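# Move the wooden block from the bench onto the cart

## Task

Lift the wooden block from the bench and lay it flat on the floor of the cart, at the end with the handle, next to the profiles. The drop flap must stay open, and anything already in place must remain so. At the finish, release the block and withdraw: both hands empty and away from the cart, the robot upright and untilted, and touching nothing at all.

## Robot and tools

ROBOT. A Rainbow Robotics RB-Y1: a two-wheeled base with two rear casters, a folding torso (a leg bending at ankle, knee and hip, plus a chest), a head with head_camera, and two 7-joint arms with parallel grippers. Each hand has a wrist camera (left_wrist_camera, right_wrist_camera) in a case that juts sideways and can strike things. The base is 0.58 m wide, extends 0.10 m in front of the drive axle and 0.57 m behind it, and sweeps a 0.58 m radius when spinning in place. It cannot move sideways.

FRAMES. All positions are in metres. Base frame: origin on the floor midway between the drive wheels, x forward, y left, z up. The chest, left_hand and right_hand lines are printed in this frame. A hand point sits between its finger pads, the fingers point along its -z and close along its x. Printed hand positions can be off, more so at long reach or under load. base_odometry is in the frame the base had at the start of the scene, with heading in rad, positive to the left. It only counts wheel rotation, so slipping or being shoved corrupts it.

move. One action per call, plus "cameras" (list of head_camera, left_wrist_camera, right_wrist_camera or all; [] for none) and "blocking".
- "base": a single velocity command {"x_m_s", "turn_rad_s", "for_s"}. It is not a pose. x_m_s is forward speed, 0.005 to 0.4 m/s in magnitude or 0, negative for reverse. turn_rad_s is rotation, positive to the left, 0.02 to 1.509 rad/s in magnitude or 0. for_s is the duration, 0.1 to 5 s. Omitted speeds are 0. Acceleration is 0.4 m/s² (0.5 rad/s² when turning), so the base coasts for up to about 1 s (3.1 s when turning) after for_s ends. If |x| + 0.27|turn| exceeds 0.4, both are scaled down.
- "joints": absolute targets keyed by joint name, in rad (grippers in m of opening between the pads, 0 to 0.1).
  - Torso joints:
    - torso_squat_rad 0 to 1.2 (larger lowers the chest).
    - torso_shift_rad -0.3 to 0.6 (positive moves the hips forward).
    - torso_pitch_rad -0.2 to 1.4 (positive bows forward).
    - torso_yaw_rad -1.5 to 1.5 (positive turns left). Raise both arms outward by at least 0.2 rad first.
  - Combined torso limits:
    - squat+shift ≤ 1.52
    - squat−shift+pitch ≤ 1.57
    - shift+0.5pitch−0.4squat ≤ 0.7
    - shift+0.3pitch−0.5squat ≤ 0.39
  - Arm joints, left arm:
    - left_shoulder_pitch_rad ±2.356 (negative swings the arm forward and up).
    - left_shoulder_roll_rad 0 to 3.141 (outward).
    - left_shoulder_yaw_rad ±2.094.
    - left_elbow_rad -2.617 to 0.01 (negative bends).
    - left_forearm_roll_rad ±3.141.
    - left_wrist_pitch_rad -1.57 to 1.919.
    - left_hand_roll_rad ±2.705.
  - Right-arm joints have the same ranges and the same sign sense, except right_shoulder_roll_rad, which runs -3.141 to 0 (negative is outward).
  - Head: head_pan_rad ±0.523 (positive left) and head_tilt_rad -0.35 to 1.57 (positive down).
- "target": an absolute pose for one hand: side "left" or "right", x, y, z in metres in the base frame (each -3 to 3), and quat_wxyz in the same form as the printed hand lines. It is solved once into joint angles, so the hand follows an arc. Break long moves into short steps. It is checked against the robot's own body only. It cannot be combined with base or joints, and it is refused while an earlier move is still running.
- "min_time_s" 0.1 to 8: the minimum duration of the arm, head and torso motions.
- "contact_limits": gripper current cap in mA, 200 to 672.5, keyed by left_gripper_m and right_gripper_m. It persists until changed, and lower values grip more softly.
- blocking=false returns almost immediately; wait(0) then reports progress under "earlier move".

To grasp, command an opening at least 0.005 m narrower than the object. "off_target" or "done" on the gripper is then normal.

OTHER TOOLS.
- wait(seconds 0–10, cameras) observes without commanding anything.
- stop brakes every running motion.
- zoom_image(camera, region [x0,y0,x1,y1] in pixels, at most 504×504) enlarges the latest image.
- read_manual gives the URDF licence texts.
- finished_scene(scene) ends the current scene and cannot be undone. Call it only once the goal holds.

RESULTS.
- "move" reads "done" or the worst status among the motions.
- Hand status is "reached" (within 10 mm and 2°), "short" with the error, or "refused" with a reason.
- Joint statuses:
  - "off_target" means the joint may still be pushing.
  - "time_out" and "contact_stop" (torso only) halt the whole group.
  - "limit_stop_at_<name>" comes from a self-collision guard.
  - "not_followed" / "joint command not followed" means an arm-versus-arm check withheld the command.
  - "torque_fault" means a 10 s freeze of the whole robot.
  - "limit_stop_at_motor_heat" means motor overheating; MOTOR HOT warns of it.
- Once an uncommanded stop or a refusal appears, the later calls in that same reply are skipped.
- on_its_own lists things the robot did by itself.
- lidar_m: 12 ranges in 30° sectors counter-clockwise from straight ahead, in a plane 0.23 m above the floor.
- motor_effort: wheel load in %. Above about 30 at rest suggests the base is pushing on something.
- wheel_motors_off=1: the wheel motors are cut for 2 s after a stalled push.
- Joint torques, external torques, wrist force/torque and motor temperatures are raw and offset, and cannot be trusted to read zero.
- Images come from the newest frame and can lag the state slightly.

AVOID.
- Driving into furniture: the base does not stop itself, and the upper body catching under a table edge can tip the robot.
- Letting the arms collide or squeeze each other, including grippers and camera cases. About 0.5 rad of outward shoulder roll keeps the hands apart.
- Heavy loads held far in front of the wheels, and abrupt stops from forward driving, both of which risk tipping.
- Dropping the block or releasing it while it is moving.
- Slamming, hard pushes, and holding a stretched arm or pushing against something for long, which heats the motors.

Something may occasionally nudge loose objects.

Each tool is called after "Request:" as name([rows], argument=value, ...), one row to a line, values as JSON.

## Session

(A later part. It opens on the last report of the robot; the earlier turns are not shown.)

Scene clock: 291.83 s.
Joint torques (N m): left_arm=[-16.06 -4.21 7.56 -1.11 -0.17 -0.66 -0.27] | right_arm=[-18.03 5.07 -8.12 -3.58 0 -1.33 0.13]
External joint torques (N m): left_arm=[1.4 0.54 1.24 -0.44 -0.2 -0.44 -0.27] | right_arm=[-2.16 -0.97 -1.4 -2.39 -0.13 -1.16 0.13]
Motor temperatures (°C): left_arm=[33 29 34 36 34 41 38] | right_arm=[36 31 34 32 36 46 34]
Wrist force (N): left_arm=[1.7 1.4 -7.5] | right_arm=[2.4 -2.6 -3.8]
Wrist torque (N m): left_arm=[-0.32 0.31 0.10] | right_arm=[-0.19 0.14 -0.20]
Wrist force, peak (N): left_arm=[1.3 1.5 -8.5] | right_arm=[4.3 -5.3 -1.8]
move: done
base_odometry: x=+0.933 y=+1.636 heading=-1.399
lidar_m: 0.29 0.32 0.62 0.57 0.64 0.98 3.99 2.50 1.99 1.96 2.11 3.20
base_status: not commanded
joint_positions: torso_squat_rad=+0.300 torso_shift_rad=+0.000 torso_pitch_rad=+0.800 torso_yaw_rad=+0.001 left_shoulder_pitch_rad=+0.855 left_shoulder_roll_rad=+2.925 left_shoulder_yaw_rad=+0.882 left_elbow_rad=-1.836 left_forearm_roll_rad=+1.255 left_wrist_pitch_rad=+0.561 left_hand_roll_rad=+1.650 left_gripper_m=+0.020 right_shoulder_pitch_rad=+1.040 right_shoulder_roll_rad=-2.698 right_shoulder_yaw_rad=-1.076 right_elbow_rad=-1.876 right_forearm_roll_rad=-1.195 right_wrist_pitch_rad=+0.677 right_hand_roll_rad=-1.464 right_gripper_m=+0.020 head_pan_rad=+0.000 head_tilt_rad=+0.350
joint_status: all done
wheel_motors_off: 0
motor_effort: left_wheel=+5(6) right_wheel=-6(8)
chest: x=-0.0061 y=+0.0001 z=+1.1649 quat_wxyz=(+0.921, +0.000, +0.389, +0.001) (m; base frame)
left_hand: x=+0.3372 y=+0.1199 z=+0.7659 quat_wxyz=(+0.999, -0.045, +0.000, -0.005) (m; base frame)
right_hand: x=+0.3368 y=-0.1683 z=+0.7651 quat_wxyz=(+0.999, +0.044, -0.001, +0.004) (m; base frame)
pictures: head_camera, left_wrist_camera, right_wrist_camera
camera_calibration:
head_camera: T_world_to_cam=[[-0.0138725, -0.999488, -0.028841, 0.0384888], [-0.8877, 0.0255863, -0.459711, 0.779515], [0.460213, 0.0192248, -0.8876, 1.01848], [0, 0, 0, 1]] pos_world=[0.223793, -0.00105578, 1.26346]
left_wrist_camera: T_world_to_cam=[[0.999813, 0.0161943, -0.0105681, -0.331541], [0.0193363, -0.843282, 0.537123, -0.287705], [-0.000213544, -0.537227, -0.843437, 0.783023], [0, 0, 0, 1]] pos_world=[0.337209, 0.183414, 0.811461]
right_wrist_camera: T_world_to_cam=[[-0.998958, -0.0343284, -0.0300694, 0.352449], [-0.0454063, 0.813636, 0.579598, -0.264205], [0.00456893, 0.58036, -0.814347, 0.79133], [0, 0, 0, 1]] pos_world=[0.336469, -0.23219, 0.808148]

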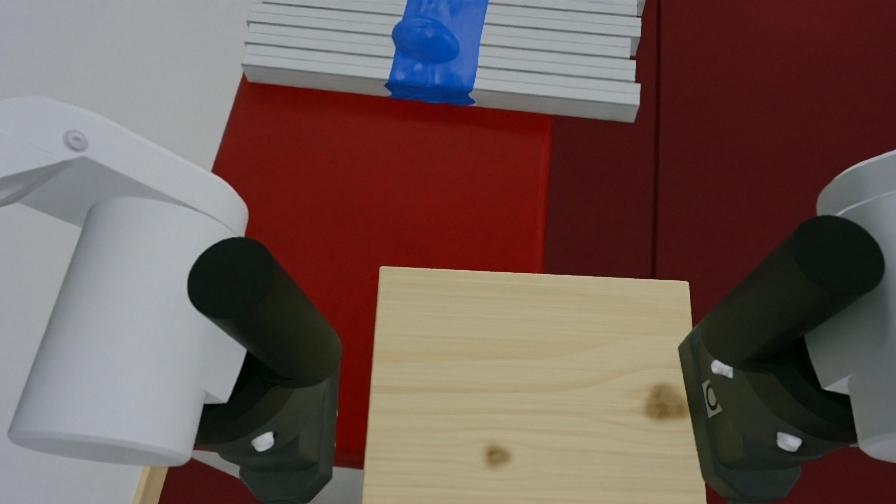

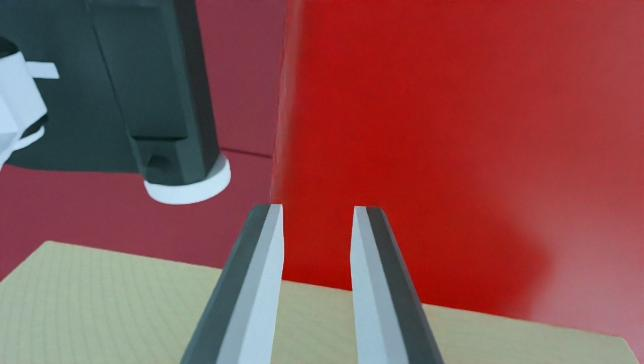

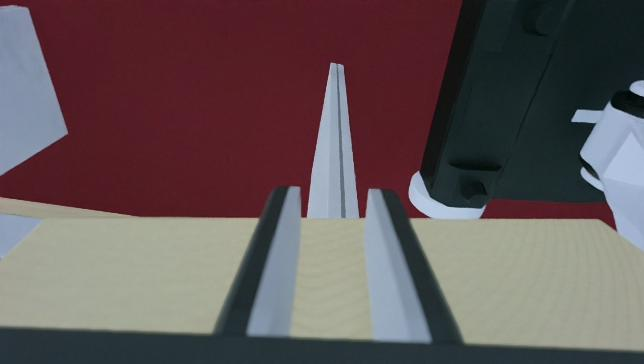

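Request:
move(target={"side":"left","x":0.337,"y":0.10,"z":0.766,"quat_wxyz":[0.999,-0.045,0,0]}, cameras=[])

Request:
move(target={"side":"right","x":0.337,"y":-0.152,"z":0.766,"quat_wxyz":[0.999,0.045,0,0]}, cameras=[])

Request:
move(target={"side":"left","x":0.337,"y":0.082,"z":0.766,"quat_wxyz":[0.999,-0.045,0,0]}, cameras=[])

Request:
move(joints={"torso_squat_rad":0.0}, min_time_s=2.5, cameras=["head_camera","left_wrist_camera","right_wrist_camera"])

Scene clock: 295.47 s.
Joint torques (N m): left_arm=[-16.15 -5.78 7.76 0.04 0.05 -0.35 0.03] | right_arm=[-17.82 4.87 -8.36 -3.61 0.06 -1.23 0.21]
External joint torques (N m): left_arm=[1.69 -1.07 1.21 0.65 0.02 -0.13 0.03] | right_arm=[-1.95 -1.16 -1.63 -2.41 -0.08 -1.07 0.21]
Motor temperatures (°C): left_arm=[33 29 34 36 34 40 38] | right_arm=[36 31 33 31 36 45 34]
Wrist force (N): left_arm=[1.7 0.6 -7.9] | right_arm=[2.7 -2.3 -4.3]
Wrist torque (N m): left_arm=[-0.18 0.28 0.06] | right_arm=[-0.25 0.23 -0.16]
Wrist force, peak (N): left_arm=[1.3 2.5 -8.5] | right_arm=[2.9 -2.8 -4.9]
move: done
base_odometry: x=+0.933 y=+1.636 heading=-1.399
lidar_m: 0.29 0.31 0.62 0.57 0.64 1.00 4.00 2.49 1.99 1.96 2.12 3.19
base_status: not commanded
joint_positions: torso_squat_rad=+0.300 torso_shift_rad=+0.000 torso_pitch_rad=+0.800 torso_yaw_rad=+0.001 left_shoulder_pitch_rad=+0.856 left_shoulder_roll_rad=+2.979 left_shoulder_yaw_rad=+0.909 left_elbow_rad=-1.812 left_forearm_roll_rad=+1.273 left_wrist_pitch_rad=+0.583 left_hand_roll_rad=+1.683 left_gripper_m=+0.020 right_shoulder_pitch_rad=+1.040 right_shoulder_roll_rad=-2.698 right_shoulder_yaw_rad=-1.076 right_elbow_rad=-1.876 right_forearm_roll_rad=-1.195 right_wrist_pitch_rad=+0.677 right_hand_roll_rad=-1.464 right_gripper_m=+0.020 head_pan_rad=+0.000 head_tilt_rad=+0.350
joint_status: all done
wheel_motors_off: 0
motor_effort: left_wheel=+4(6) right_wheel=-4(6)
chest: x=-0.0061 y=+0.0000 z=+1.1648 quat_wxyz=(+0.921, +0.000, +0.389, +0.001) (m; base frame)
left_hand: x=+0.3370 y=+0.0998 z=+0.7661 quat_wxyz=(+0.999, -0.045, +0.000, +0.000) (m; base frame)
left_hand_status: reached (checked arc, planned for 0.3 s): 0 mm and 0.0 deg off.
right_hand: x=+0.3368 y=-0.1683 z=+0.7650 quat_wxyz=(+0.999, +0.044, -0.001, +0.004) (m; base frame)
pictures: none
No camera images: "cameras" was empty.

Scene clock: 296.13 s.
Joint torques (N m): left_arm=[-18.75 -0.39 15.66 -1.74 -0.24 -4.57 -0.03] | right_arm=[-19.61 -2.81 -13.7 -6.53 -0.36 -4.08 0.51]
External joint torques (N m): left_arm=[-0.92 4.33 9.14 -1.13 -0.27 -4.35 -0.03] | right_arm=[-3.4 -8.7 -6.82 -5.31 -0.49 -3.92 0.51]
Motor temperatures (°C): left_arm=[33 28 34 36 34 40 38] | right_arm=[36 31 33 31 36 44 34]
Wrist force (N): left_arm=[1.1 17.3 -5.1] | right_arm=[2.9 -15.0 0.1]
Wrist torque (N m): left_arm=[-0.03 0.22 -0.16] | right_arm=[0.03 0.15 -0.42]
Wrist force, peak (N): left_arm=[2.7 43.9 2.7] | right_arm=[-0.5 -52.0 5.3]
move: done
base_odometry: x=+0.933 y=+1.636 heading=-1.399
lidar_m: 0.29 0.31 0.61 0.57 0.65 0.98 3.99 2.50 1.98 1.96 2.12 3.20
base_status: not commanded
joint_positions: torso_squat_rad=+0.300 torso_shift_rad=+0.000 torso_pitch_rad=+0.800 torso_yaw_rad=+0.001 left_shoulder_pitch_rad=+0.856 left_shoulder_roll_rad=+2.978 left_shoulder_yaw_rad=+0.907 left_elbow_rad=-1.812 left_forearm_roll_rad=+1.273 left_wrist_pitch_rad=+0.584 left_hand_roll_rad=+1.683 left_gripper_m=+0.020 right_shoulder_pitch_rad=+1.036 right_shoulder_roll_rad=-2.734 right_shoulder_yaw_rad=-1.091 right_elbow_rad=-1.869 right_forearm_roll_rad=-1.199 right_wrist_pitch_rad=+0.696 right_hand_roll_rad=-1.501 right_gripper_m=+0.020 head_pan_rad=+0.000 head_tilt_rad=+0.350
joint_status: all done
wheel_motors_off: 0
motor_effort: left_wheel=+6(12) right_wheel=-5(7)
chest: x=-0.0061 y=+0.0001 z=+1.1649 quat_wxyz=(+0.921, +0.000, +0.389, +0.001) (m; base frame)
left_hand: x=+0.3371 y=+0.1015 z=+0.7656 quat_wxyz=(+0.999, -0.043, +0.000, +0.001) (m; base frame)
right_hand: x=+0.3369 y=-0.1543 z=+0.7659 quat_wxyz=(+0.999, +0.044, +0.000, -0.001) (m; base frame)
right_hand_status: reached (checked arc, planned for 0.2 s): 2 mm and 0.2 deg off.
pictures: none
No camera images: "cameras" was empty.

Scene clock: 296.93 s.
Joint torques (N m): left_arm=[-28 14.25 41.22 0.11 -1.36 -17.92 1.45] | right_arm=[-22.82 -22.35 -25.99 -21.25 -1.17 -15.11 0.96]
External joint torques (N m): left_arm=[-9.9 18.94 34.58 0.63 -1.39 -17.73 1.45] | right_arm=[-6.64 -28.28 -19.15 -20.06 -1.3 -14.96 0.96]
Motor temperatures (°C): left_arm=[33 28 34 36 34 40 38] | right_arm=[36 31 33 32 36 44 34]
Wrist force (N): left_arm=[-12.1 82.3 21.1] | right_arm=[12.3 -68.0 3.7]
Wrist torque (N m): left_arm=[-2.09 -0.09 -1.64] | right_arm=[1.18 0.35 -1.36]
Wrist force, peak (N): left_arm=[-13.6 93.0 23.4] | right_arm=[13.5 -74.8 2.4]
move: done
base_odometry: x=+0.933 y=+1.636 heading=-1.399
lidar_m: 0.29 0.32 0.62 0.56 0.65 0.99 4.00 2.48 1.99 1.97 2.11 3.21
base_status: not commanded
joint_positions: torso_squat_rad=+0.300 torso_shift_rad=+0.000 torso_pitch_rad=+0.799 torso_yaw_rad=+0.002 left_shoulder_pitch_rad=+0.858 left_shoulder_roll_rad=+3.024 left_shoulder_yaw_rad=+0.922 left_elbow_rad=-1.785 left_forearm_roll_rad=+1.296 left_wrist_pitch_rad=+0.605 left_hand_roll_rad=+1.697 left_gripper_m=+0.020 right_shoulder_pitch_rad=+1.037 right_shoulder_roll_rad=-2.730 right_shoulder_yaw_rad=-1.088 right_elbow_rad=-1.866 right_forearm_roll_rad=-1.199 right_wrist_pitch_rad=+0.699 right_hand_roll_rad=-1.501 right_gripper_m=+0.020 head_pan_rad=+0.000 head_tilt_rad=+0.350
joint_status: all done
wheel_motors_off: 0
motor_effort: left_wheel=+8(9) right_wheel=-7(9)
chest: x=-0.0064 y=+0.0002 z=+1.1650 quat_wxyz=(+0.921, +0.000, +0.389, +0.001) (m; base frame)
left_hand: x=+0.3362 y=+0.0889 z=+0.7641 quat_wxyz=(+0.999, -0.038, +0.001, +0.003) (m; base frame)
left_hand_status: reached (checked arc, planned for 0.3 s): 7 mm and 0.8 deg off.
right_hand: x=+0.3381 y=-0.1586 z=+0.7655 quat_wxyz=(+0.999, +0.040, -0.001, -0.005) (m; base frame)
pictures: none
No camera images: "cameras" was empty.

Scene clock: 299.70 s.
Joint torques (N m): left_arm=[-33.64 11.14 41.72 -0.49 -1.3 -16.3 1.38] | right_arm=[-27.23 -22.46 -27.98 -21.21 -1.16 -14.82 0.92]
External joint torques (N m): left_arm=[-15.57 15.82 35.1 0.06 -1.34 -16.11 1.39] | right_arm=[-11.07 -28.4 -21.16 -20.01 -1.29 -14.67 0.92]
Motor temperatures (°C): left_arm=[33 28 34 36 34 40 38] | right_arm=[36 31 33 32 36 45 34]
Wrist force (N): left_arm=[-7.5 70.3 -13.1] | right_arm=[11.6 -66.0 -12.0]
Wrist torque (N m): left_arm=[-1.38 -0.30 -1.24] | right_arm=[0.91 0.56 -1.34]
Wrist force, peak (N): left_arm=[-12.7 82.6 21.1] | right_arm=[12.5 -68.2 2.5]
move: done
base_odometry: x=+0.933 y=+1.636 heading=-1.399
lidar_m: 0.29 0.32 0.62 0.57 0.64 1.01 3.99 2.49 1.98 1.97 2.12 3.19
base_status: not commanded
joint_positions: torso_squat_rad=+0.000 torso_shift_rad=+0.000 torso_pitch_rad=+0.801 torso_yaw_rad=+0.002 left_shoulder_pitch_rad=+0.860 left_shoulder_roll_rad=+3.025 left_shoulder_yaw_rad=+0.922 left_elbow_rad=-1.785 left_forearm_roll_rad=+1.296 left_wrist_pitch_rad=+0.604 left_hand_roll_rad=+1.697 left_gripper_m=+0.020 right_shoulder_pitch_rad=+1.038 right_shoulder_roll_rad=-2.730 right_shoulder_yaw_rad=-1.087 right_elbow_rad=-1.866 right_forearm_roll_rad=-1.199 right_wrist_pitch_rad=+0.699 right_hand_roll_rad=-1.501 right_gripper_m=+0.020 head_pan_rad=+0.000 head_tilt_rad=+0.350
joint_status: all done
wheel_motors_off: 0
motor_effort: left_wheel=+7(9) right_wheel=-7(9)
chest: x=-0.0056 y=+0.0002 z=+1.1959 quat_wxyz=(+0.921, +0.000, +0.390, +0.001) (m; base frame)
left_hand: x=+0.3356 y=+0.0888 z=+0.7939 quat_wxyz=(+0.999, -0.038, +0.003, +0.003) (m; base frame)
right_hand: x=+0.3377 y=-0.1590 z=+0.7954 quat_wxyz=(+0.999, +0.039, +0.001, -0.005) (m; base frame)
pictures: head_camera, left_wrist_camera, right_wrist_camera
camera_calibration:
head_camera: T_world_to_cam=[[-0.013767, -0.999488, -0.0288685, 0.0394969], [-0.888215, 0.0254837, -0.45872, 0.79304], [0.459221, 0.0193262, -0.888112, 1.04642], [0, 0, 0, 1]] pos_world=[0.224394, -0.00095634, 1.29427]
left_wrist_camera: T_world_to_cam=[[0.999382, 0.0312027, -0.0162118, -0.325925], [0.0350651, -0.850002, 0.525611, -0.324577], [0.00262044, -0.525854, -0.850571, 0.793621], [0, 0, 0, 1]] pos_world=[0.335025, 0.151608, 0.840349]
right_wrist_camera: T_world_to_cam=[[-0.999504, -0.0171303, -0.0264093, 0.354618], [-0.0291754, 0.819133, 0.572862, -0.288399], [0.0118194, 0.573348, -0.819226, 0.810993], [0, 0, 0, 1]] pos_world=[0.336442, -0.22267, 0.838965]

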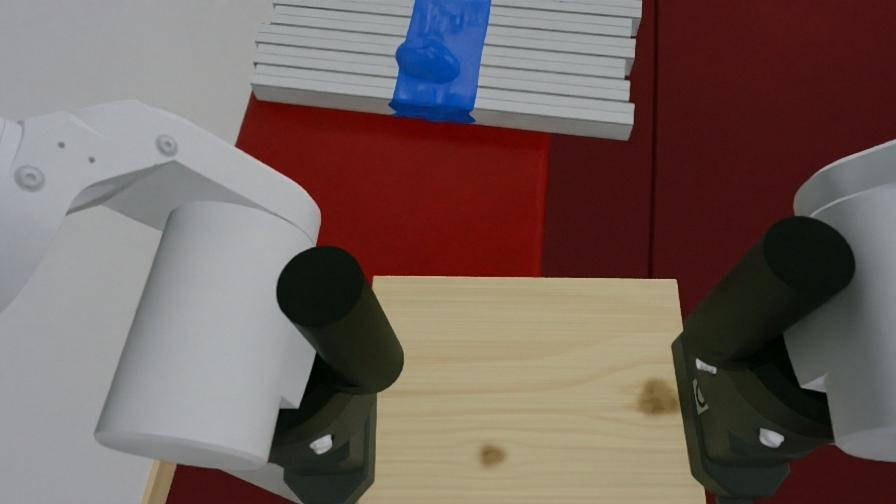

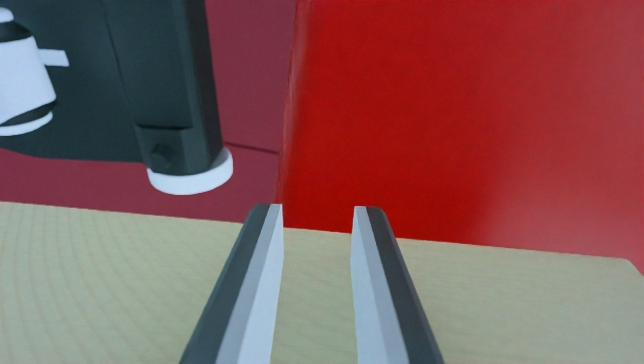

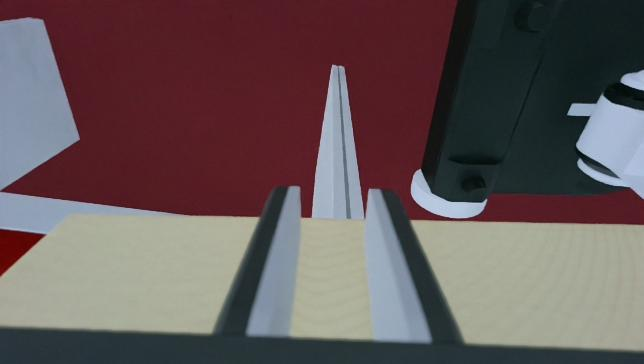

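Request:
move(base={"x_m_s":-0.2,"for_s":3.8}, cameras=["left_wrist_camera"])

Request:
move(base={"turn_rad_s":-0.4,"for_s":1.4}, joints={"head_tilt_rad":0.0}, cameras=["left_wrist_camera","head_camera"])

Scene clock: 306.67 s.
Joint torques (N m): left_arm=[-34.22 10.73 42.17 -0.95 -1.09 -16.09 1.48] | right_arm=[-27.88 -22.52 -28.53 -21.38 -1.02 -14.79 0.91]
External joint torques (N m): left_arm=[-16.15 15.41 35.55 -0.4 -1.12 -15.89 1.48] | right_arm=[-11.73 -28.46 -21.71 -20.17 -1.16 -14.64 0.91]
Motor temperatures (°C): left_arm=[33 28 34 36 34 41 38] | right_arm=[36 31 33 32 36 46 34]
Wrist force (N): left_arm=[-7.9 69.6 -14.5] | right_arm=[11.2 -65.7 -12.7]
Wrist torque (N m): left_arm=[-1.38 -0.30 -1.24] | right_arm=[0.92 0.56 -1.33]
Wrist force, peak (N): left_arm=[-8.7 70.6 -14.4] | right_arm=[11.1 -66.7 -12.4]
move: done
base_odometry: x=+0.804 y=+2.385 heading=-1.399
lidar_m: 1.05 0.88 0.70 0.69 0.72 1.18 3.23 2.37 1.90 1.86 2.00 3.06
base_status: done (sent for 3.8 of 3.8 s)
joint_positions: torso_squat_rad=+0.000 torso_shift_rad=+0.000 torso_pitch_rad=+0.801 torso_yaw_rad=+0.002 left_shoulder_pitch_rad=+0.860 left_shoulder_roll_rad=+3.025 left_shoulder_yaw_rad=+0.922 left_elbow_rad=-1.785 left_forearm_roll_rad=+1.296 left_wrist_pitch_rad=+0.604 left_hand_roll_rad=+1.697 left_gripper_m=+0.020 right_shoulder_pitch_rad=+1.038 right_shoulder_roll_rad=-2.730 right_shoulder_yaw_rad=-1.087 right_elbow_rad=-1.866 right_forearm_roll_rad=-1.199 right_wrist_pitch_rad=+0.699 right_hand_roll_rad=-1.501 right_gripper_m=+0.020 head_pan_rad=+0.000 head_tilt_rad=+0.350
joint_status: not commanded
wheel_motors_off: 0
motor_effort: left_wheel=+7(32) right_wheel=-7(25)
chest: x=-0.0057 y=+0.0001 z=+1.1959 quat_wxyz=(+0.921, +0.000, +0.390, +0.001) (m; base frame)
left_hand: x=+0.3356 y=+0.0888 z=+0.7940 quat_wxyz=(+0.999, -0.038, +0.003, +0.003) (m; base frame)
right_hand: x=+0.3376 y=-0.1591 z=+0.7954 quat_wxyz=(+0.999, +0.039, +0.001, -0.005) (m; base frame)
pictures: left_wrist_camera
camera_calibration:
left_wrist_camera: T_world_to_cam=[[0.999389, 0.0310339, -0.0161049, -0.325892], [0.0348653, -0.850008, 0.525614, -0.324508], [0.00262254, -0.525854, -0.850571, 0.793621], [0, 0, 0, 1]] pos_world=[0.334925, 0.151608, 0.840348]

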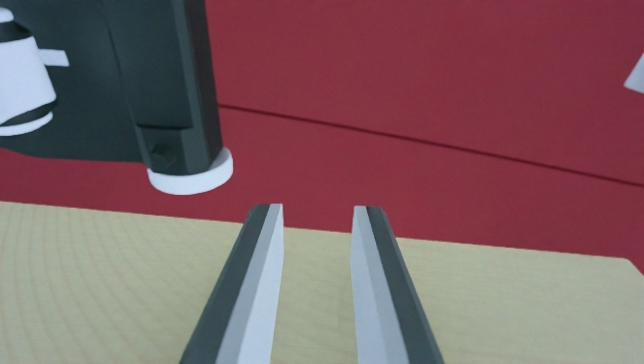

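Scene clock: 309.23 s.
Joint torques (N m): left_arm=[-34.46 10.43 42.05 -0.85 -1.12 -16.05 1.46] | right_arm=[-27.67 -22.31 -28.6 -21.46 -1.19 -14.88 0.95]
External joint torques (N m): left_arm=[-16.38 15.11 35.42 -0.29 -1.16 -15.86 1.46] | right_arm=[-11.52 -28.25 -21.78 -20.26 -1.32 -14.73 0.95]
Motor temperatures (°C): left_arm=[33 28 35 36 34 41 38] | right_arm=[36 31 33 33 36 46 34]
Wrist force (N): left_arm=[-7.4 69.4 -14.5] | right_arm=[11.2 -65.6 -11.8]
Wrist torque (N m): left_arm=[-1.35 -0.24 -1.23] | right_arm=[0.87 0.52 -1.34]
Wrist force, peak (N): left_arm=[-7.2 70.6 -14.9] | right_arm=[10.9 -66.5 -12.0]
move: done
base_odometry: x=+0.804 y=+2.385 heading=-1.958
lidar_m: 2.90 1.05 0.92 0.71 0.68 0.70 1.13 3.26 2.44 1.89 1.85 1.99
base_status: done (sent for 1.4 of 1.4 s)
joint_positions: torso_squat_rad=+0.000 torso_shift_rad=+0.000 torso_pitch_rad=+0.801 torso_yaw_rad=+0.002 left_shoulder_pitch_rad=+0.860 left_shoulder_roll_rad=+3.025 left_shoulder_yaw_rad=+0.922 left_elbow_rad=-1.785 left_forearm_roll_rad=+1.296 left_wrist_pitch_rad=+0.604 left_hand_roll_rad=+1.697 left_gripper_m=+0.020 right_shoulder_pitch_rad=+1.038 right_shoulder_roll_rad=-2.730 right_shoulder_yaw_rad=-1.087 right_elbow_rad=-1.866 right_forearm_roll_rad=-1.199 right_wrist_pitch_rad=+0.699 right_hand_roll_rad=-1.501 right_gripper_m=+0.020 head_pan_rad=+0.000 head_tilt_rad=+0.000
joint_status: all done
wheel_motors_off: 0
motor_effort: left_wheel=+18(40) right_wheel=-3(26)
chest: x=-0.0057 y=+0.0001 z=+1.1959 quat_wxyz=(+0.921, +0.000, +0.390, +0.001) (m; base frame)
left_hand: x=+0.3356 y=+0.0887 z=+0.7940 quat_wxyz=(+0.999, -0.038, +0.003, +0.003) (m; base frame)
right_hand: x=+0.3376 y=-0.1592 z=+0.7954 quat_wxyz=(+0.999, +0.039, +0.001, -0.005) (m; base frame)
pictures: head_camera, left_wrist_camera
camera_calibration:
head_camera: T_world_to_cam=[[-0.00344111, -0.999473, -0.032274, 0.0422411], [-0.676995, 0.0260817, -0.735525, 1.12585], [0.735979, 0.0193183, -0.676728, 0.725179], [0, 0, 0, 1]] pos_world=[0.228627, -0.00115453, 1.32021]
left_wrist_camera: T_world_to_cam=[[0.999389, 0.0309833, -0.0161874, -0.325811], [0.034866, -0.850055, 0.525539, -0.324523], [0.00252277, -0.525782, -0.850615, 0.793629], [0, 0, 0, 1]] pos_world=[0.334925, 0.151508, 0.840348]

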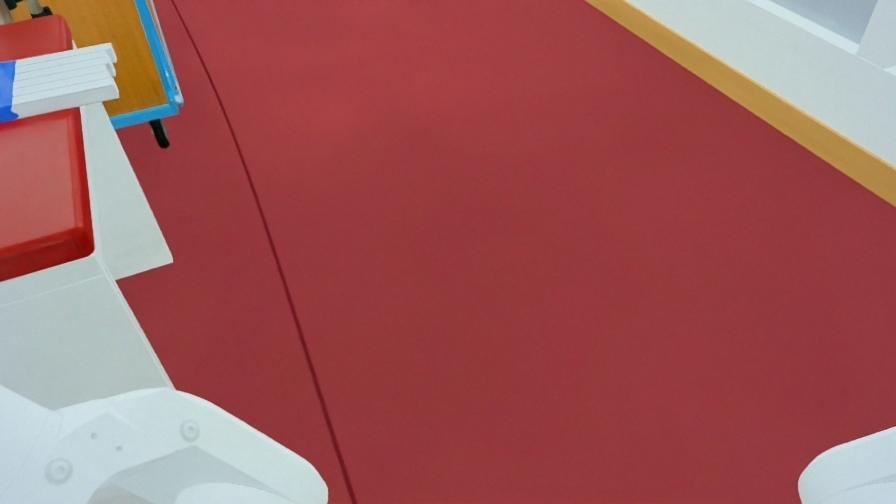

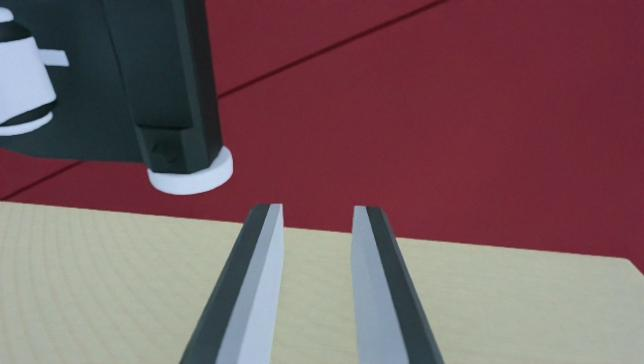

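Request:
move(base={"x_m_s":0.35,"for_s":5}, cameras=[])

Request:
move(base={"x_m_s":0.35,"for_s":3.3}, cameras=["left_wrist_camera"])

Request:
move(base={"turn_rad_s":0.6,"for_s":3.27}, cameras=["head_camera","left_wrist_camera"])

Scene clock: 316.57 s.
Joint torques (N m): left_arm=[-34.41 10.16 41.88 -1.4 -1.02 -15.93 1.42] | right_arm=[-27.94 -22.74 -28.05 -21.76 -1.18 -14.86 0.99]
External joint torques (N m): left_arm=[-16.34 14.85 35.25 -0.84 -1.06 -15.74 1.42] | right_arm=[-11.78 -28.68 -21.23 -20.55 -1.31 -14.71 0.99]
Motor temperatures (°C): left_arm=[33 28 35 36 34 42 38] | right_arm=[36 31 34 33 36 47 34]
Wrist force (N): left_arm=[-8.3 69.8 -14.1] | right_arm=[11.5 -66.4 -12.4]
Wrist torque (N m): left_arm=[-1.41 -0.34 -1.26] | right_arm=[0.97 0.60 -1.34]
Wrist force, peak (N): left_arm=[-8.2 70.3 -13.9] | right_arm=[11.5 -66.4 -12.4]
move: done
base_odometry: x=+0.142 y=+0.765 heading=-1.958
lidar_m: 1.73 1.95 0.96 0.86 1.45 0.97 2.24 3.31 1.47 1.12 1.10 1.19
base_status: done (sent for 5 of 5 s)
joint_positions: torso_squat_rad=+0.000 torso_shift_rad=+0.000 torso_pitch_rad=+0.801 torso_yaw_rad=+0.002 left_shoulder_pitch_rad=+0.860 left_shoulder_roll_rad=+3.025 left_shoulder_yaw_rad=+0.922 left_elbow_rad=-1.785 left_forearm_roll_rad=+1.296 left_wrist_pitch_rad=+0.604 left_hand_roll_rad=+1.697 left_gripper_m=+0.020 right_shoulder_pitch_rad=+1.038 right_shoulder_roll_rad=-2.730 right_shoulder_yaw_rad=-1.087 right_elbow_rad=-1.866 right_forearm_roll_rad=-1.199 right_wrist_pitch_rad=+0.699 right_hand_roll_rad=-1.501 right_gripper_m=+0.020 head_pan_rad=+0.000 head_tilt_rad=+0.000
joint_status: not commanded
wheel_motors_off: 0
motor_effort: left_wheel=-1(45) right_wheel=-1(33)
chest: x=-0.0056 y=+0.0001 z=+1.1959 quat_wxyz=(+0.921, +0.000, +0.390, +0.001) (m; base frame)
left_hand: x=+0.3356 y=+0.0887 z=+0.7939 quat_wxyz=(+0.999, -0.038, +0.003, +0.003) (m; base frame)
right_hand: x=+0.3376 y=-0.1592 z=+0.7953 quat_wxyz=(+0.999, +0.039, +0.001, -0.005) (m; base frame)
pictures: none
No camera images: "cameras" was empty.

Scene clock: 321.10 s.
Joint torques (N m): left_arm=[-34.49 10.42 41.63 -1.24 -1.11 -16.05 1.43] | right_arm=[-28.27 -22.33 -28.56 -21.5 -1.29 -14.66 1.03]
External joint torques (N m): left_arm=[-16.42 15.1 35 -0.69 -1.14 -15.85 1.43] | right_arm=[-12.12 -28.27 -21.74 -20.29 -1.43 -14.51 1.03]
Motor temperatures (°C): left_arm=[33 28 35 36 34 42 38] | right_arm=[36 31 34 34 36 47 34]
Wrist force (N): left_arm=[-8.3 69.7 -13.7] | right_arm=[11.3 -65.4 -11.9]
Wrist torque (N m): left_arm=[-1.36 -0.36 -1.27] | right_arm=[0.87 0.57 -1.32]
Wrist force, peak (N): left_arm=[-7.9 70.5 -14.0] | right_arm=[13.1 -65.9 -11.8]
move: done
base_odometry: x=-0.294 y=-0.304 heading=-1.958
lidar_m: 0.97 3.59 2.53 1.17 1.15 1.52 3.09 1.87 0.84 0.62 0.62 0.66
base_status: done (sent for 3.3 of 3.3 s)
joint_positions: torso_squat_rad=+0.000 torso_shift_rad=+0.000 torso_pitch_rad=+0.801 torso_yaw_rad=+0.002 left_shoulder_pitch_rad=+0.860 left_shoulder_roll_rad=+3.025 left_shoulder_yaw_rad=+0.922 left_elbow_rad=-1.785 left_forearm_roll_rad=+1.296 left_wrist_pitch_rad=+0.604 left_hand_roll_rad=+1.697 left_gripper_m=+0.020 right_shoulder_pitch_rad=+1.038 right_shoulder_roll_rad=-2.730 right_shoulder_yaw_rad=-1.087 right_elbow_rad=-1.866 right_forearm_roll_rad=-1.199 right_wrist_pitch_rad=+0.699 right_hand_roll_rad=-1.501 right_gripper_m=+0.020 head_pan_rad=+0.000 head_tilt_rad=+0.000
joint_status: not commanded
wheel_motors_off: 0
motor_effort: left_wheel=-2(21) right_wheel=+1(28)
chest: x=-0.0056 y=+0.0001 z=+1.1959 quat_wxyz=(+0.921, +0.000, +0.390, +0.001) (m; base frame)
left_hand: x=+0.3356 y=+0.0887 z=+0.7939 quat_wxyz=(+0.999, -0.038, +0.003, +0.003) (m; base frame)
right_hand: x=+0.3376 y=-0.1592 z=+0.7953 quat_wxyz=(+0.999, +0.039, +0.001, -0.005) (m; base frame)
pictures: left_wrist_camera
camera_calibration:
left_wrist_camera: T_world_to_cam=[[0.999389, 0.0309833, -0.0161874, -0.325911], [0.034866, -0.850055, 0.525539, -0.324527], [0.00252277, -0.525782, -0.850615, 0.793628], [0, 0, 0, 1]] pos_world=[0.335025, 0.151508, 0.840348]

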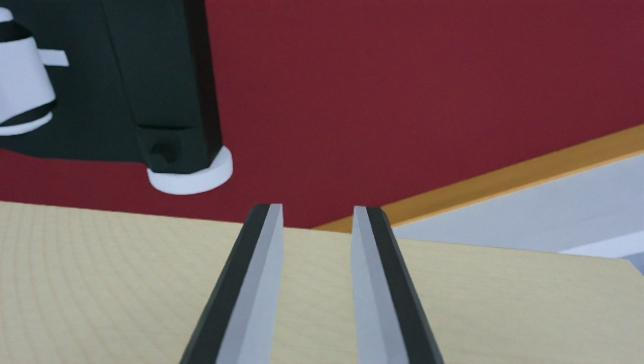

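Scene clock: 325.93 s.
Joint torques (N m): left_arm=[-34.04 10.37 41.94 -1.3 -1.01 -15.92 1.55] | right_arm=[-27.98 -22.19 -28.4 -21.75 -1.12 -14.85 0.86]
External joint torques (N m): left_arm=[-15.97 15.05 35.31 -0.75 -1.05 -15.73 1.55] | right_arm=[-11.83 -28.12 -21.58 -20.54 -1.25 -14.7 0.86]
Motor temperatures (°C): left_arm=[34 28 35 35 34 42 38] | right_arm=[36 32 34 34 35 47 34]
Wrist force (N): left_arm=[-8.2 69.9 -14.3] | right_arm=[11.3 -65.3 -11.9]
Wrist torque (N m): left_arm=[-1.40 -0.32 -1.30] | right_arm=[0.88 0.55 -1.33]
Wrist force, peak (N): left_arm=[-7.6 70.6 -13.6] | right_arm=[11.3 -66.2 -12.4]
move: done
base_odometry: x=-0.294 y=-0.304 heading=+0.001
lidar_m: 1.15 1.19 2.03 2.85 0.93 0.65 0.62 0.66 0.87 2.18 2.84 1.22
base_status: done (sent for 3.27 of 3.27 s)
joint_positions: torso_squat_rad=+0.000 torso_shift_rad=+0.000 torso_pitch_rad=+0.801 torso_yaw_rad=+0.002 left_shoulder_pitch_rad=+0.860 left_shoulder_roll_rad=+3.025 left_shoulder_yaw_rad=+0.922 left_elbow_rad=-1.785 left_forearm_roll_rad=+1.296 left_wrist_pitch_rad=+0.604 left_hand_roll_rad=+1.697 left_gripper_m=+0.020 right_shoulder_pitch_rad=+1.038 right_shoulder_roll_rad=-2.730 right_shoulder_yaw_rad=-1.087 right_elbow_rad=-1.866 right_forearm_roll_rad=-1.199 right_wrist_pitch_rad=+0.699 right_hand_roll_rad=-1.501 right_gripper_m=+0.020 head_pan_rad=+0.000 head_tilt_rad=+0.000
joint_status: not commanded
wheel_motors_off: 0
motor_effort: left_wheel=-2(37) right_wheel=+15(35)
chest: x=-0.0056 y=+0.0001 z=+1.1959 quat_wxyz=(+0.921, +0.000, +0.390, +0.001) (m; base frame)
left_hand: x=+0.3356 y=+0.0887 z=+0.7939 quat_wxyz=(+0.999, -0.038, +0.003, +0.003) (m; base frame)
right_hand: x=+0.3376 y=-0.1592 z=+0.7953 quat_wxyz=(+0.999, +0.039, +0.001, -0.005) (m; base frame)
pictures: head_camera, left_wrist_camera
camera_calibration:
head_camera: T_world_to_cam=[[-0.00337219, -0.999471, -0.0323464, 0.0423208], [-0.676997, 0.0260883, -0.735523, 1.12585], [0.735978, 0.0194181, -0.676727, 0.725178], [0, 0, 0, 1]] pos_world=[0.228627, -0.00115477, 1.32021]
left_wrist_camera: T_world_to_cam=[[0.999389, 0.031035, -0.0161056, -0.325988], [0.0348666, -0.850008, 0.525614, -0.324597], [0.00262253, -0.525854, -0.850571, 0.793568], [0, 0, 0, 1]] pos_world=[0.335025, 0.151508, 0.840348]

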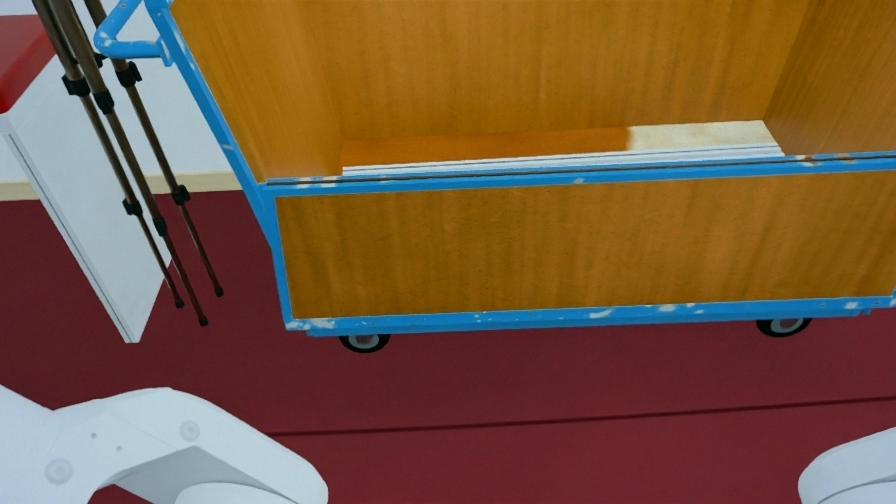

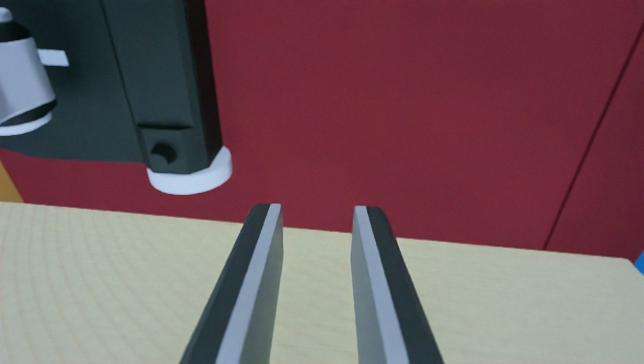

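Request:
move(base={"x_m_s":0.25,"for_s":3.1}, joints={"torso_squat_rad":0.3,"torso_shift_rad":0.158,"head_tilt_rad":0.3}, min_time_s=3, cameras=["head_camera","right_wrist_camera","left_wrist_camera"])

Scene clock: 335.43 s.
Joint torques (N m): left_arm=[-34.26 10.11 41.92 -1.37 -1 -16.07 1.43] | right_arm=[-28.22 -22.1 -28.42 -21.76 -1.13 -14.68 0.92]
External joint torques (N m): left_arm=[-16.19 14.79 35.29 -0.81 -1.03 -15.87 1.43] | right_arm=[-12.07 -28.04 -21.6 -20.54 -1.26 -14.53 0.92]
Motor temperatures (°C): left_arm=[34 28 35 35 34 43 37] | right_arm=[36 32 34 34 35 48 34]
Wrist force (N): left_arm=[-7.6 69.2 -13.8] | right_arm=[11.5 -65.9 -12.0]
Wrist torque (N m): left_arm=[-1.32 -0.28 -1.29] | right_arm=[0.92 0.59 -1.32]
Wrist force, peak (N): left_arm=[-8.9 70.3 -14.4] | right_arm=[11.0 -66.3 -10.9]
move: done
base_odometry: x=+0.481 y=-0.303 heading=+0.001
lidar_m: 0.37 0.39 0.53 4.00 2.06 1.45 1.40 1.46 1.93 4.82 0.57 0.40
base_status: done (sent for 3.1 of 3.1 s)
joint_positions: torso_squat_rad=+0.300 torso_shift_rad=+0.158 torso_pitch_rad=+0.801 torso_yaw_rad=+0.002 left_shoulder_pitch_rad=+0.860 left_shoulder_roll_rad=+3.025 left_shoulder_yaw_rad=+0.922 left_elbow_rad=-1.785 left_forearm_roll_rad=+1.296 left_wrist_pitch_rad=+0.604 left_hand_roll_rad=+1.697 left_gripper_m=+0.020 right_shoulder_pitch_rad=+1.038 right_shoulder_roll_rad=-2.730 right_shoulder_yaw_rad=-1.087 right_elbow_rad=-1.866 right_forearm_roll_rad=-1.199 right_wrist_pitch_rad=+0.699 right_hand_roll_rad=-1.501 right_gripper_m=+0.020 head_pan_rad=+0.000 head_tilt_rad=+0.300
joint_status: all done
wheel_motors_off: 0
motor_effort: left_wheel=-2(31) right_wheel=+2(46)
chest: x=+0.0996 y=+0.0001 z=+1.1563 quat_wxyz=(+0.921, +0.000, +0.390, +0.001) (m; base frame)
left_hand: x=+0.4409 y=+0.0887 z=+0.7543 quat_wxyz=(+0.999, -0.038, +0.003, +0.003) (m; base frame)
right_hand: x=+0.4428 y=-0.1592 z=+0.7557 quat_wxyz=(+0.999, +0.039, +0.001, -0.005) (m; base frame)
pictures: head_camera, left_wrist_camera, right_wrist_camera
camera_calibration:
head_camera: T_world_to_cam=[[-0.0124811, -0.999483, -0.0296192, 0.0403421], [-0.864154, 0.0256846, -0.502571, 0.918223], [0.503072, 0.0193229, -0.864028, 0.920811], [0, 0, 0, 1]] pos_world=[0.330755, -0.00105573, 1.25827]
left_wrist_camera: T_world_to_cam=[[0.999389, 0.0309833, -0.0161874, -0.43169], [0.034866, -0.850055, 0.525539, -0.307331], [0.00252277, -0.525782, -0.850615, 0.759593], [0, 0, 0, 1]] pos_world=[0.440225, 0.151508, 0.800648]
right_wrist_camera: T_world_to_cam=[[-0.999514, -0.0169447, -0.0261555, 0.458455], [-0.0288762, 0.819215, 0.57276, -0.262459], [0.0117217, 0.573237, -0.819306, 0.777425], [0, 0, 0, 1]] pos_world=[0.441541, -0.22287, 0.799266]

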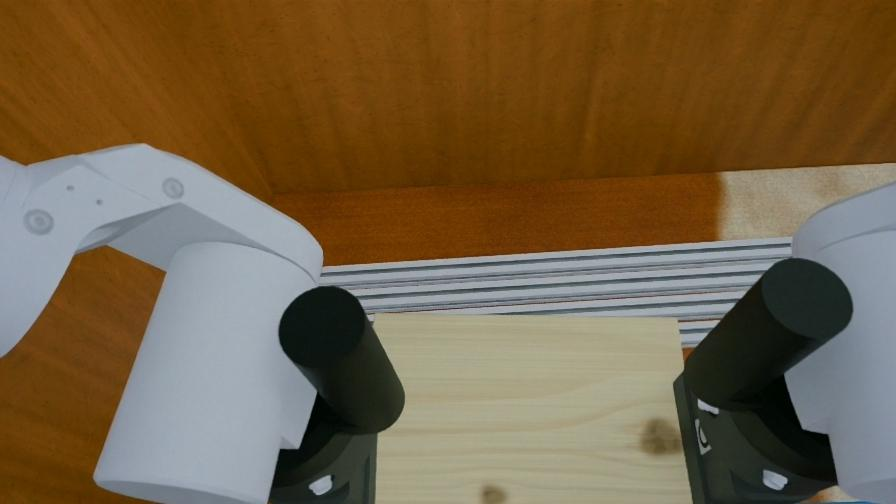

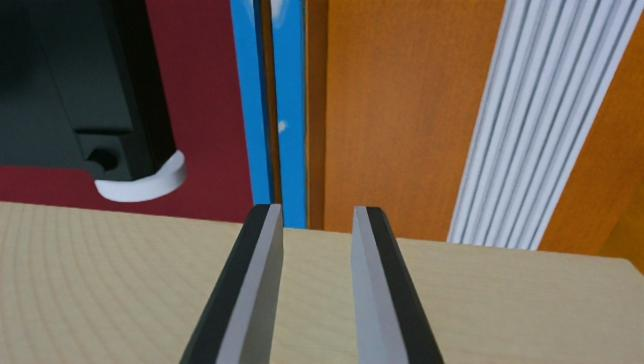

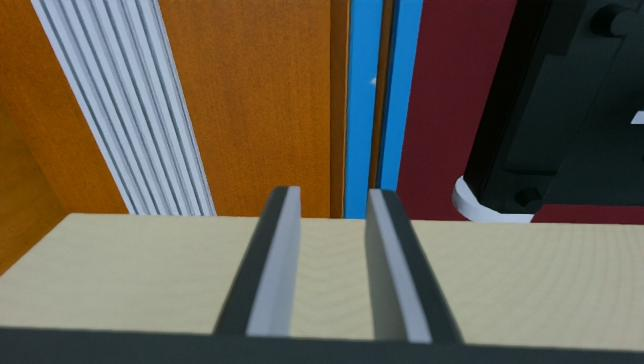

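Request:
move(base={"turn_rad_s":0.09,"for_s":1.0}, cameras=[])

Request:
move(base={"x_m_s":0.1,"for_s":1.2}, cameras=["head_camera","right_wrist_camera","left_wrist_camera"])

Scene clock: 343.60 s.
Joint torques (N m): left_arm=[-34.41 10.2 41.91 -1.27 -0.98 -15.85 1.49] | right_arm=[-28.41 -22.36 -28.46 -21.87 -1.24 -14.78 1.06]
External joint torques (N m): left_arm=[-16.34 14.88 35.28 -0.71 -1.02 -15.65 1.49] | right_arm=[-12.26 -28.3 -21.64 -20.66 -1.37 -14.63 1.06]
Motor temperatures (°C): left_arm=[34 28 35 35 34 43 37] | right_arm=[36 32 34 35 35 48 34]
Wrist force (N): left_arm=[-7.9 69.3 -13.7] | right_arm=[11.6 -65.6 -12.3]
Wrist torque (N m): left_arm=[-1.31 -0.32 -1.30] | right_arm=[0.96 0.58 -1.31]
Wrist force, peak (N): left_arm=[-8.5 70.3 -14.0] | right_arm=[11.2 -66.3 -11.5]
move: done
base_odometry: x=+0.481 y=-0.303 heading=+0.090
lidar_m: 0.37 0.40 0.89 4.56 1.90 1.43 1.39 1.48 2.12 3.85 0.52 0.39
base_status: done (sent for 1 of 1 s)
joint_positions: torso_squat_rad=+0.300 torso_shift_rad=+0.158 torso_pitch_rad=+0.801 torso_yaw_rad=+0.002 left_shoulder_pitch_rad=+0.860 left_shoulder_roll_rad=+3.025 left_shoulder_yaw_rad=+0.922 left_elbow_rad=-1.785 left_forearm_roll_rad=+1.296 left_wrist_pitch_rad=+0.604 left_hand_roll_rad=+1.697 left_gripper_m=+0.020 right_shoulder_pitch_rad=+1.038 right_shoulder_roll_rad=-2.730 right_shoulder_yaw_rad=-1.087 right_elbow_rad=-1.866 right_forearm_roll_rad=-1.199 right_wrist_pitch_rad=+0.699 right_hand_roll_rad=-1.501 right_gripper_m=+0.020 head_pan_rad=+0.000 head_tilt_rad=+0.300
joint_status: not commanded
wheel_motors_off: 0
motor_effort: left_wheel=-16(35) right_wheel=+10(33)
chest: x=+0.0996 y=+0.0001 z=+1.1563 quat_wxyz=(+0.921, +0.000, +0.390, +0.001) (m; base frame)
left_hand: x=+0.4409 y=+0.0887 z=+0.7543 quat_wxyz=(+0.999, -0.038, +0.003, +0.003) (m; base frame)
right_hand: x=+0.4428 y=-0.1592 z=+0.7557 quat_wxyz=(+0.999, +0.039, +0.001, -0.005) (m; base frame)
pictures: none
No camera images: "cameras" was empty.

Scene clock: 345.37 s.
Joint torques (N m): left_arm=[-34.3 10.03 42.17 -1.36 -0.98 -15.93 1.33] | right_arm=[-28.47 -22.22 -28.55 -21.53 -1.22 -14.7 1.04]
External joint torques (N m): left_arm=[-16.23 14.71 35.54 -0.8 -1.02 -15.73 1.33] | right_arm=[-12.32 -28.16 -21.74 -20.32 -1.35 -14.55 1.03]
Motor temperatures (°C): left_arm=[34 28 35 35 34 43 37] | right_arm=[36 32 34 35 35 48 34]
Wrist force (N): left_arm=[-8.2 69.5 -14.5] | right_arm=[11.0 -65.5 -12.2]
Wrist torque (N m): left_arm=[-1.36 -0.34 -1.25] | right_arm=[0.88 0.53 -1.31]
Wrist force, peak (N): left_arm=[-8.6 70.5 -13.9] | right_arm=[11.3 -66.0 -11.9]
move: done
base_odometry: x=+0.601 y=-0.293 heading=+0.090
lidar_m: 0.25 0.27 0.39 4.94 2.05 1.56 1.50 1.62 2.30 0.84 0.36 0.27
base_status: done (sent for 1.2 of 1.2 s)
joint_positions: torso_squat_rad=+0.300 torso_shift_rad=+0.158 torso_pitch_rad=+0.801 torso_yaw_rad=+0.002 left_shoulder_pitch_rad=+0.860 left_shoulder_roll_rad=+3.025 left_shoulder_yaw_rad=+0.922 left_elbow_rad=-1.785 left_forearm_roll_rad=+1.296 left_wrist_pitch_rad=+0.604 left_hand_roll_rad=+1.697 left_gripper_m=+0.020 right_shoulder_pitch_rad=+1.038 right_shoulder_roll_rad=-2.730 right_shoulder_yaw_rad=-1.087 right_elbow_rad=-1.866 right_forearm_roll_rad=-1.199 right_wrist_pitch_rad=+0.699 right_hand_roll_rad=-1.501 right_gripper_m=+0.020 head_pan_rad=+0.000 head_tilt_rad=+0.300
joint_status: not commanded
wheel_motors_off: 0
motor_effort: left_wheel=-6(24) right_wheel=+1(37)
chest: x=+0.0997 y=+0.0001 z=+1.1562 quat_wxyz=(+0.921, +0.000, +0.390, +0.001) (m; base frame)
left_hand: x=+0.4409 y=+0.0887 z=+0.7542 quat_wxyz=(+0.999, -0.038, +0.003, +0.003) (m; base frame)
right_hand: x=+0.4428 y=-0.1592 z=+0.7556 quat_wxyz=(+0.999, +0.039, +0.001, -0.005) (m; base frame)
pictures: head_camera, left_wrist_camera, right_wrist_camera
camera_calibration:
head_camera: T_world_to_cam=[[-0.0124837, -0.999483, -0.0296201, 0.0403423], [-0.864198, 0.0256856, -0.502496, 0.918178], [0.502997, 0.0193247, -0.864072, 0.920755], [0, 0, 0, 1]] pos_world=[0.330855, -0.00105573, 1.25817]
left_wrist_camera: T_world_to_cam=[[0.999389, 0.0309281, -0.0162745, -0.431612], [0.0348645, -0.850012, 0.525608, -0.307392], [0.00242255, -0.525854, -0.850571, 0.759613], [0, 0, 0, 1]] pos_world=[0.440225, 0.151508, 0.800649]
right_wrist_camera: T_world_to_cam=[[-0.999518, -0.0169188, -0.0260166, 0.458349], [-0.0287754, 0.819214, 0.572765, -0.262451], [0.0116227, 0.573238, -0.819307, 0.777388], [0, 0, 0, 1]] pos_world=[0.441541, -0.22287, 0.799166]

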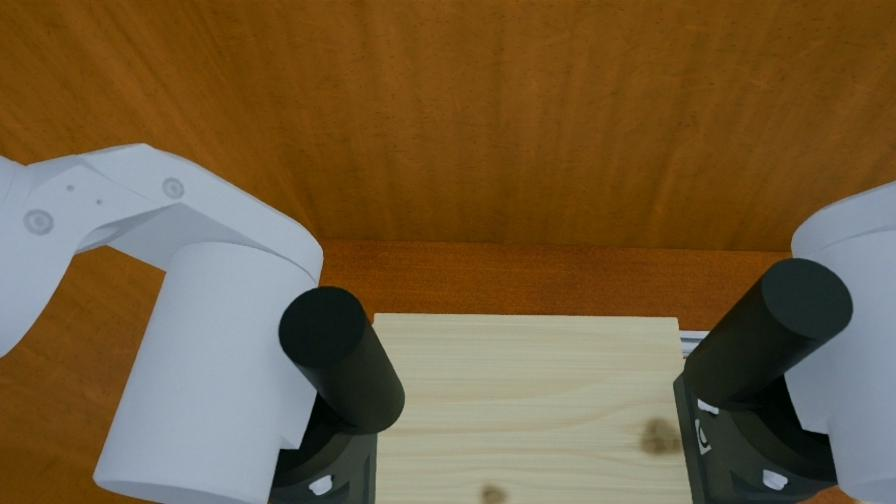

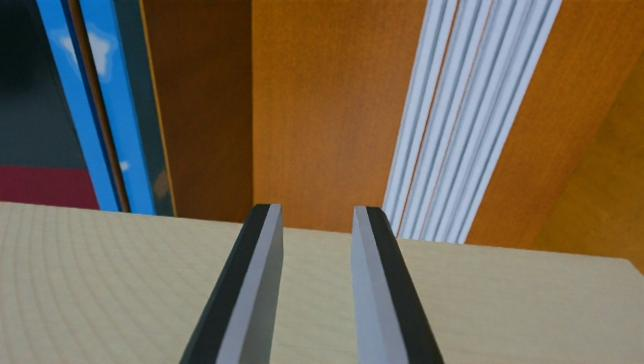

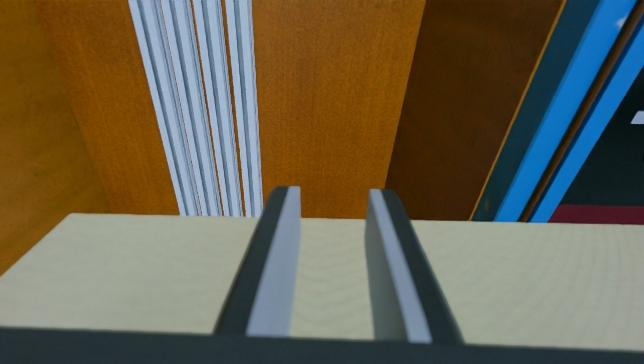

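Request:
move(base={"turn_rad_s":0.04,"for_s":1.05}, joints={"torso_squat_rad":0.8,"torso_shift_rad":0.218}, min_time_s=3, cameras=["head_camera","right_wrist_camera","left_wrist_camera"])

Scene clock: 352.80 s.
Joint torques (N m): left_arm=[-32.32 11.15 41.85 -3.32 -0.77 -15.92 1.51] | right_arm=[-28.24 -22.41 -28.74 -21.62 -1.06 -14.98 1.05]
External joint torques (N m): left_arm=[-14.24 15.84 35.22 -2.77 -0.81 -15.73 1.51] | right_arm=[-12.09 -28.35 -21.92 -20.41 -1.2 -14.83 1.05]
Motor temperatures (°C): left_arm=[34 28 36 35 34 43 37] | right_arm=[36 32 34 35 35 48 34]
Wrist force (N): left_arm=[-0.7 69.6 -11.5] | right_arm=[12.0 -66.7 -12.1]
Wrist torque (N m): left_arm=[-1.37 0.09 -1.10] | right_arm=[0.86 0.58 -1.34]
Wrist force, peak (N): left_arm=[-7.2 70.4 -15.2] | right_arm=[11.4 -67.4 -12.1]
move: done
base_odometry: x=+0.601 y=-0.293 heading=+0.131
lidar_m: 0.25 0.27 0.41 4.40 1.98 1.54 1.51 1.64 2.40 0.76 0.33 0.26
base_status: done (sent for 1.07 of 1.07 s)
joint_positions: torso_squat_rad=+0.800 torso_shift_rad=+0.218 torso_pitch_rad=+0.801 torso_yaw_rad=+0.002 left_shoulder_pitch_rad=+0.859 left_shoulder_roll_rad=+3.025 left_shoulder_yaw_rad=+0.922 left_elbow_rad=-1.784 left_forearm_roll_rad=+1.296 left_wrist_pitch_rad=+0.604 left_hand_roll_rad=+1.697 left_gripper_m=+0.020 right_shoulder_pitch_rad=+1.038 right_shoulder_roll_rad=-2.730 right_shoulder_yaw_rad=-1.087 right_elbow_rad=-1.866 right_forearm_roll_rad=-1.199 right_wrist_pitch_rad=+0.699 right_hand_roll_rad=-1.501 right_gripper_m=+0.020 head_pan_rad=+0.000 head_tilt_rad=+0.300
joint_status: all done
wheel_motors_off: 0
motor_effort: left_wheel=-19(28) right_wheel=+12(30)
chest: x=+0.0997 y=+0.0001 z=+0.9721 quat_wxyz=(+0.921, +0.000, +0.390, +0.001) (m; base frame)
left_hand: x=+0.4415 y=+0.0887 z=+0.5703 quat_wxyz=(+0.999, -0.038, +0.002, +0.003) (m; base frame)
right_hand: x=+0.4430 y=-0.1593 z=+0.5715 quat_wxyz=(+0.999, +0.039, +0.001, -0.005) (m; base frame)
pictures: head_camera, left_wrist_camera, right_wrist_camera
camera_calibration:
head_camera: T_world_to_cam=[[-0.0124745, -0.999483, -0.0296215, 0.0347878], [-0.864042, 0.0256844, -0.502764, 0.825908], [0.503265, 0.0193225, -0.863916, 0.761423], [0, 0, 0, 1]] pos_world=[0.330855, -0.00115573, 1.07407]
left_wrist_camera: T_world_to_cam=[[0.999395, 0.0313152, -0.0151002, -0.435991], [0.0345761, -0.849999, 0.525648, -0.210653], [0.0036256, -0.525852, -0.850568, 0.602658], [0, 0, 0, 1]] pos_world=[0.440826, 0.151508, 0.616748]
right_wrist_camera: T_world_to_cam=[[-0.999509, -0.0169141, -0.0263768, 0.453982], [-0.0289779, 0.819217, 0.572752, -0.156957], [0.0119207, 0.573235, -0.819304, 0.626498], [0, 0, 0, 1]] pos_world=[0.441742, -0.22287, 0.615165]

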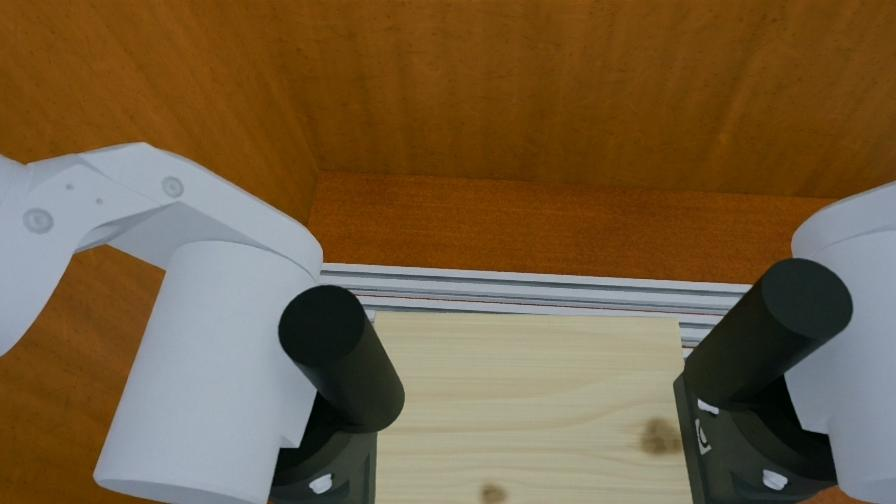

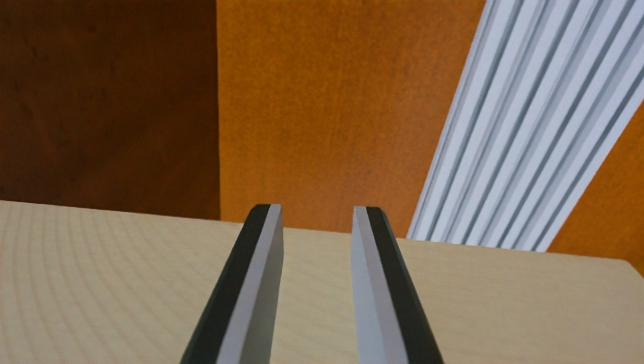

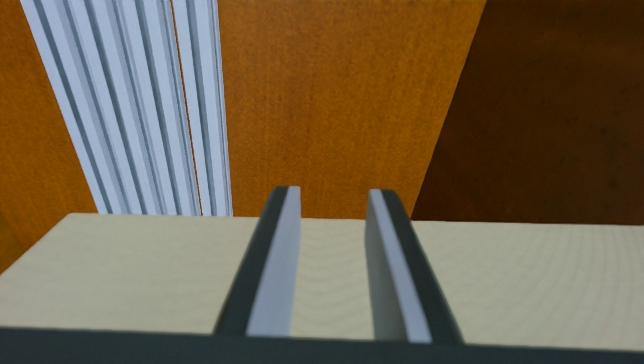

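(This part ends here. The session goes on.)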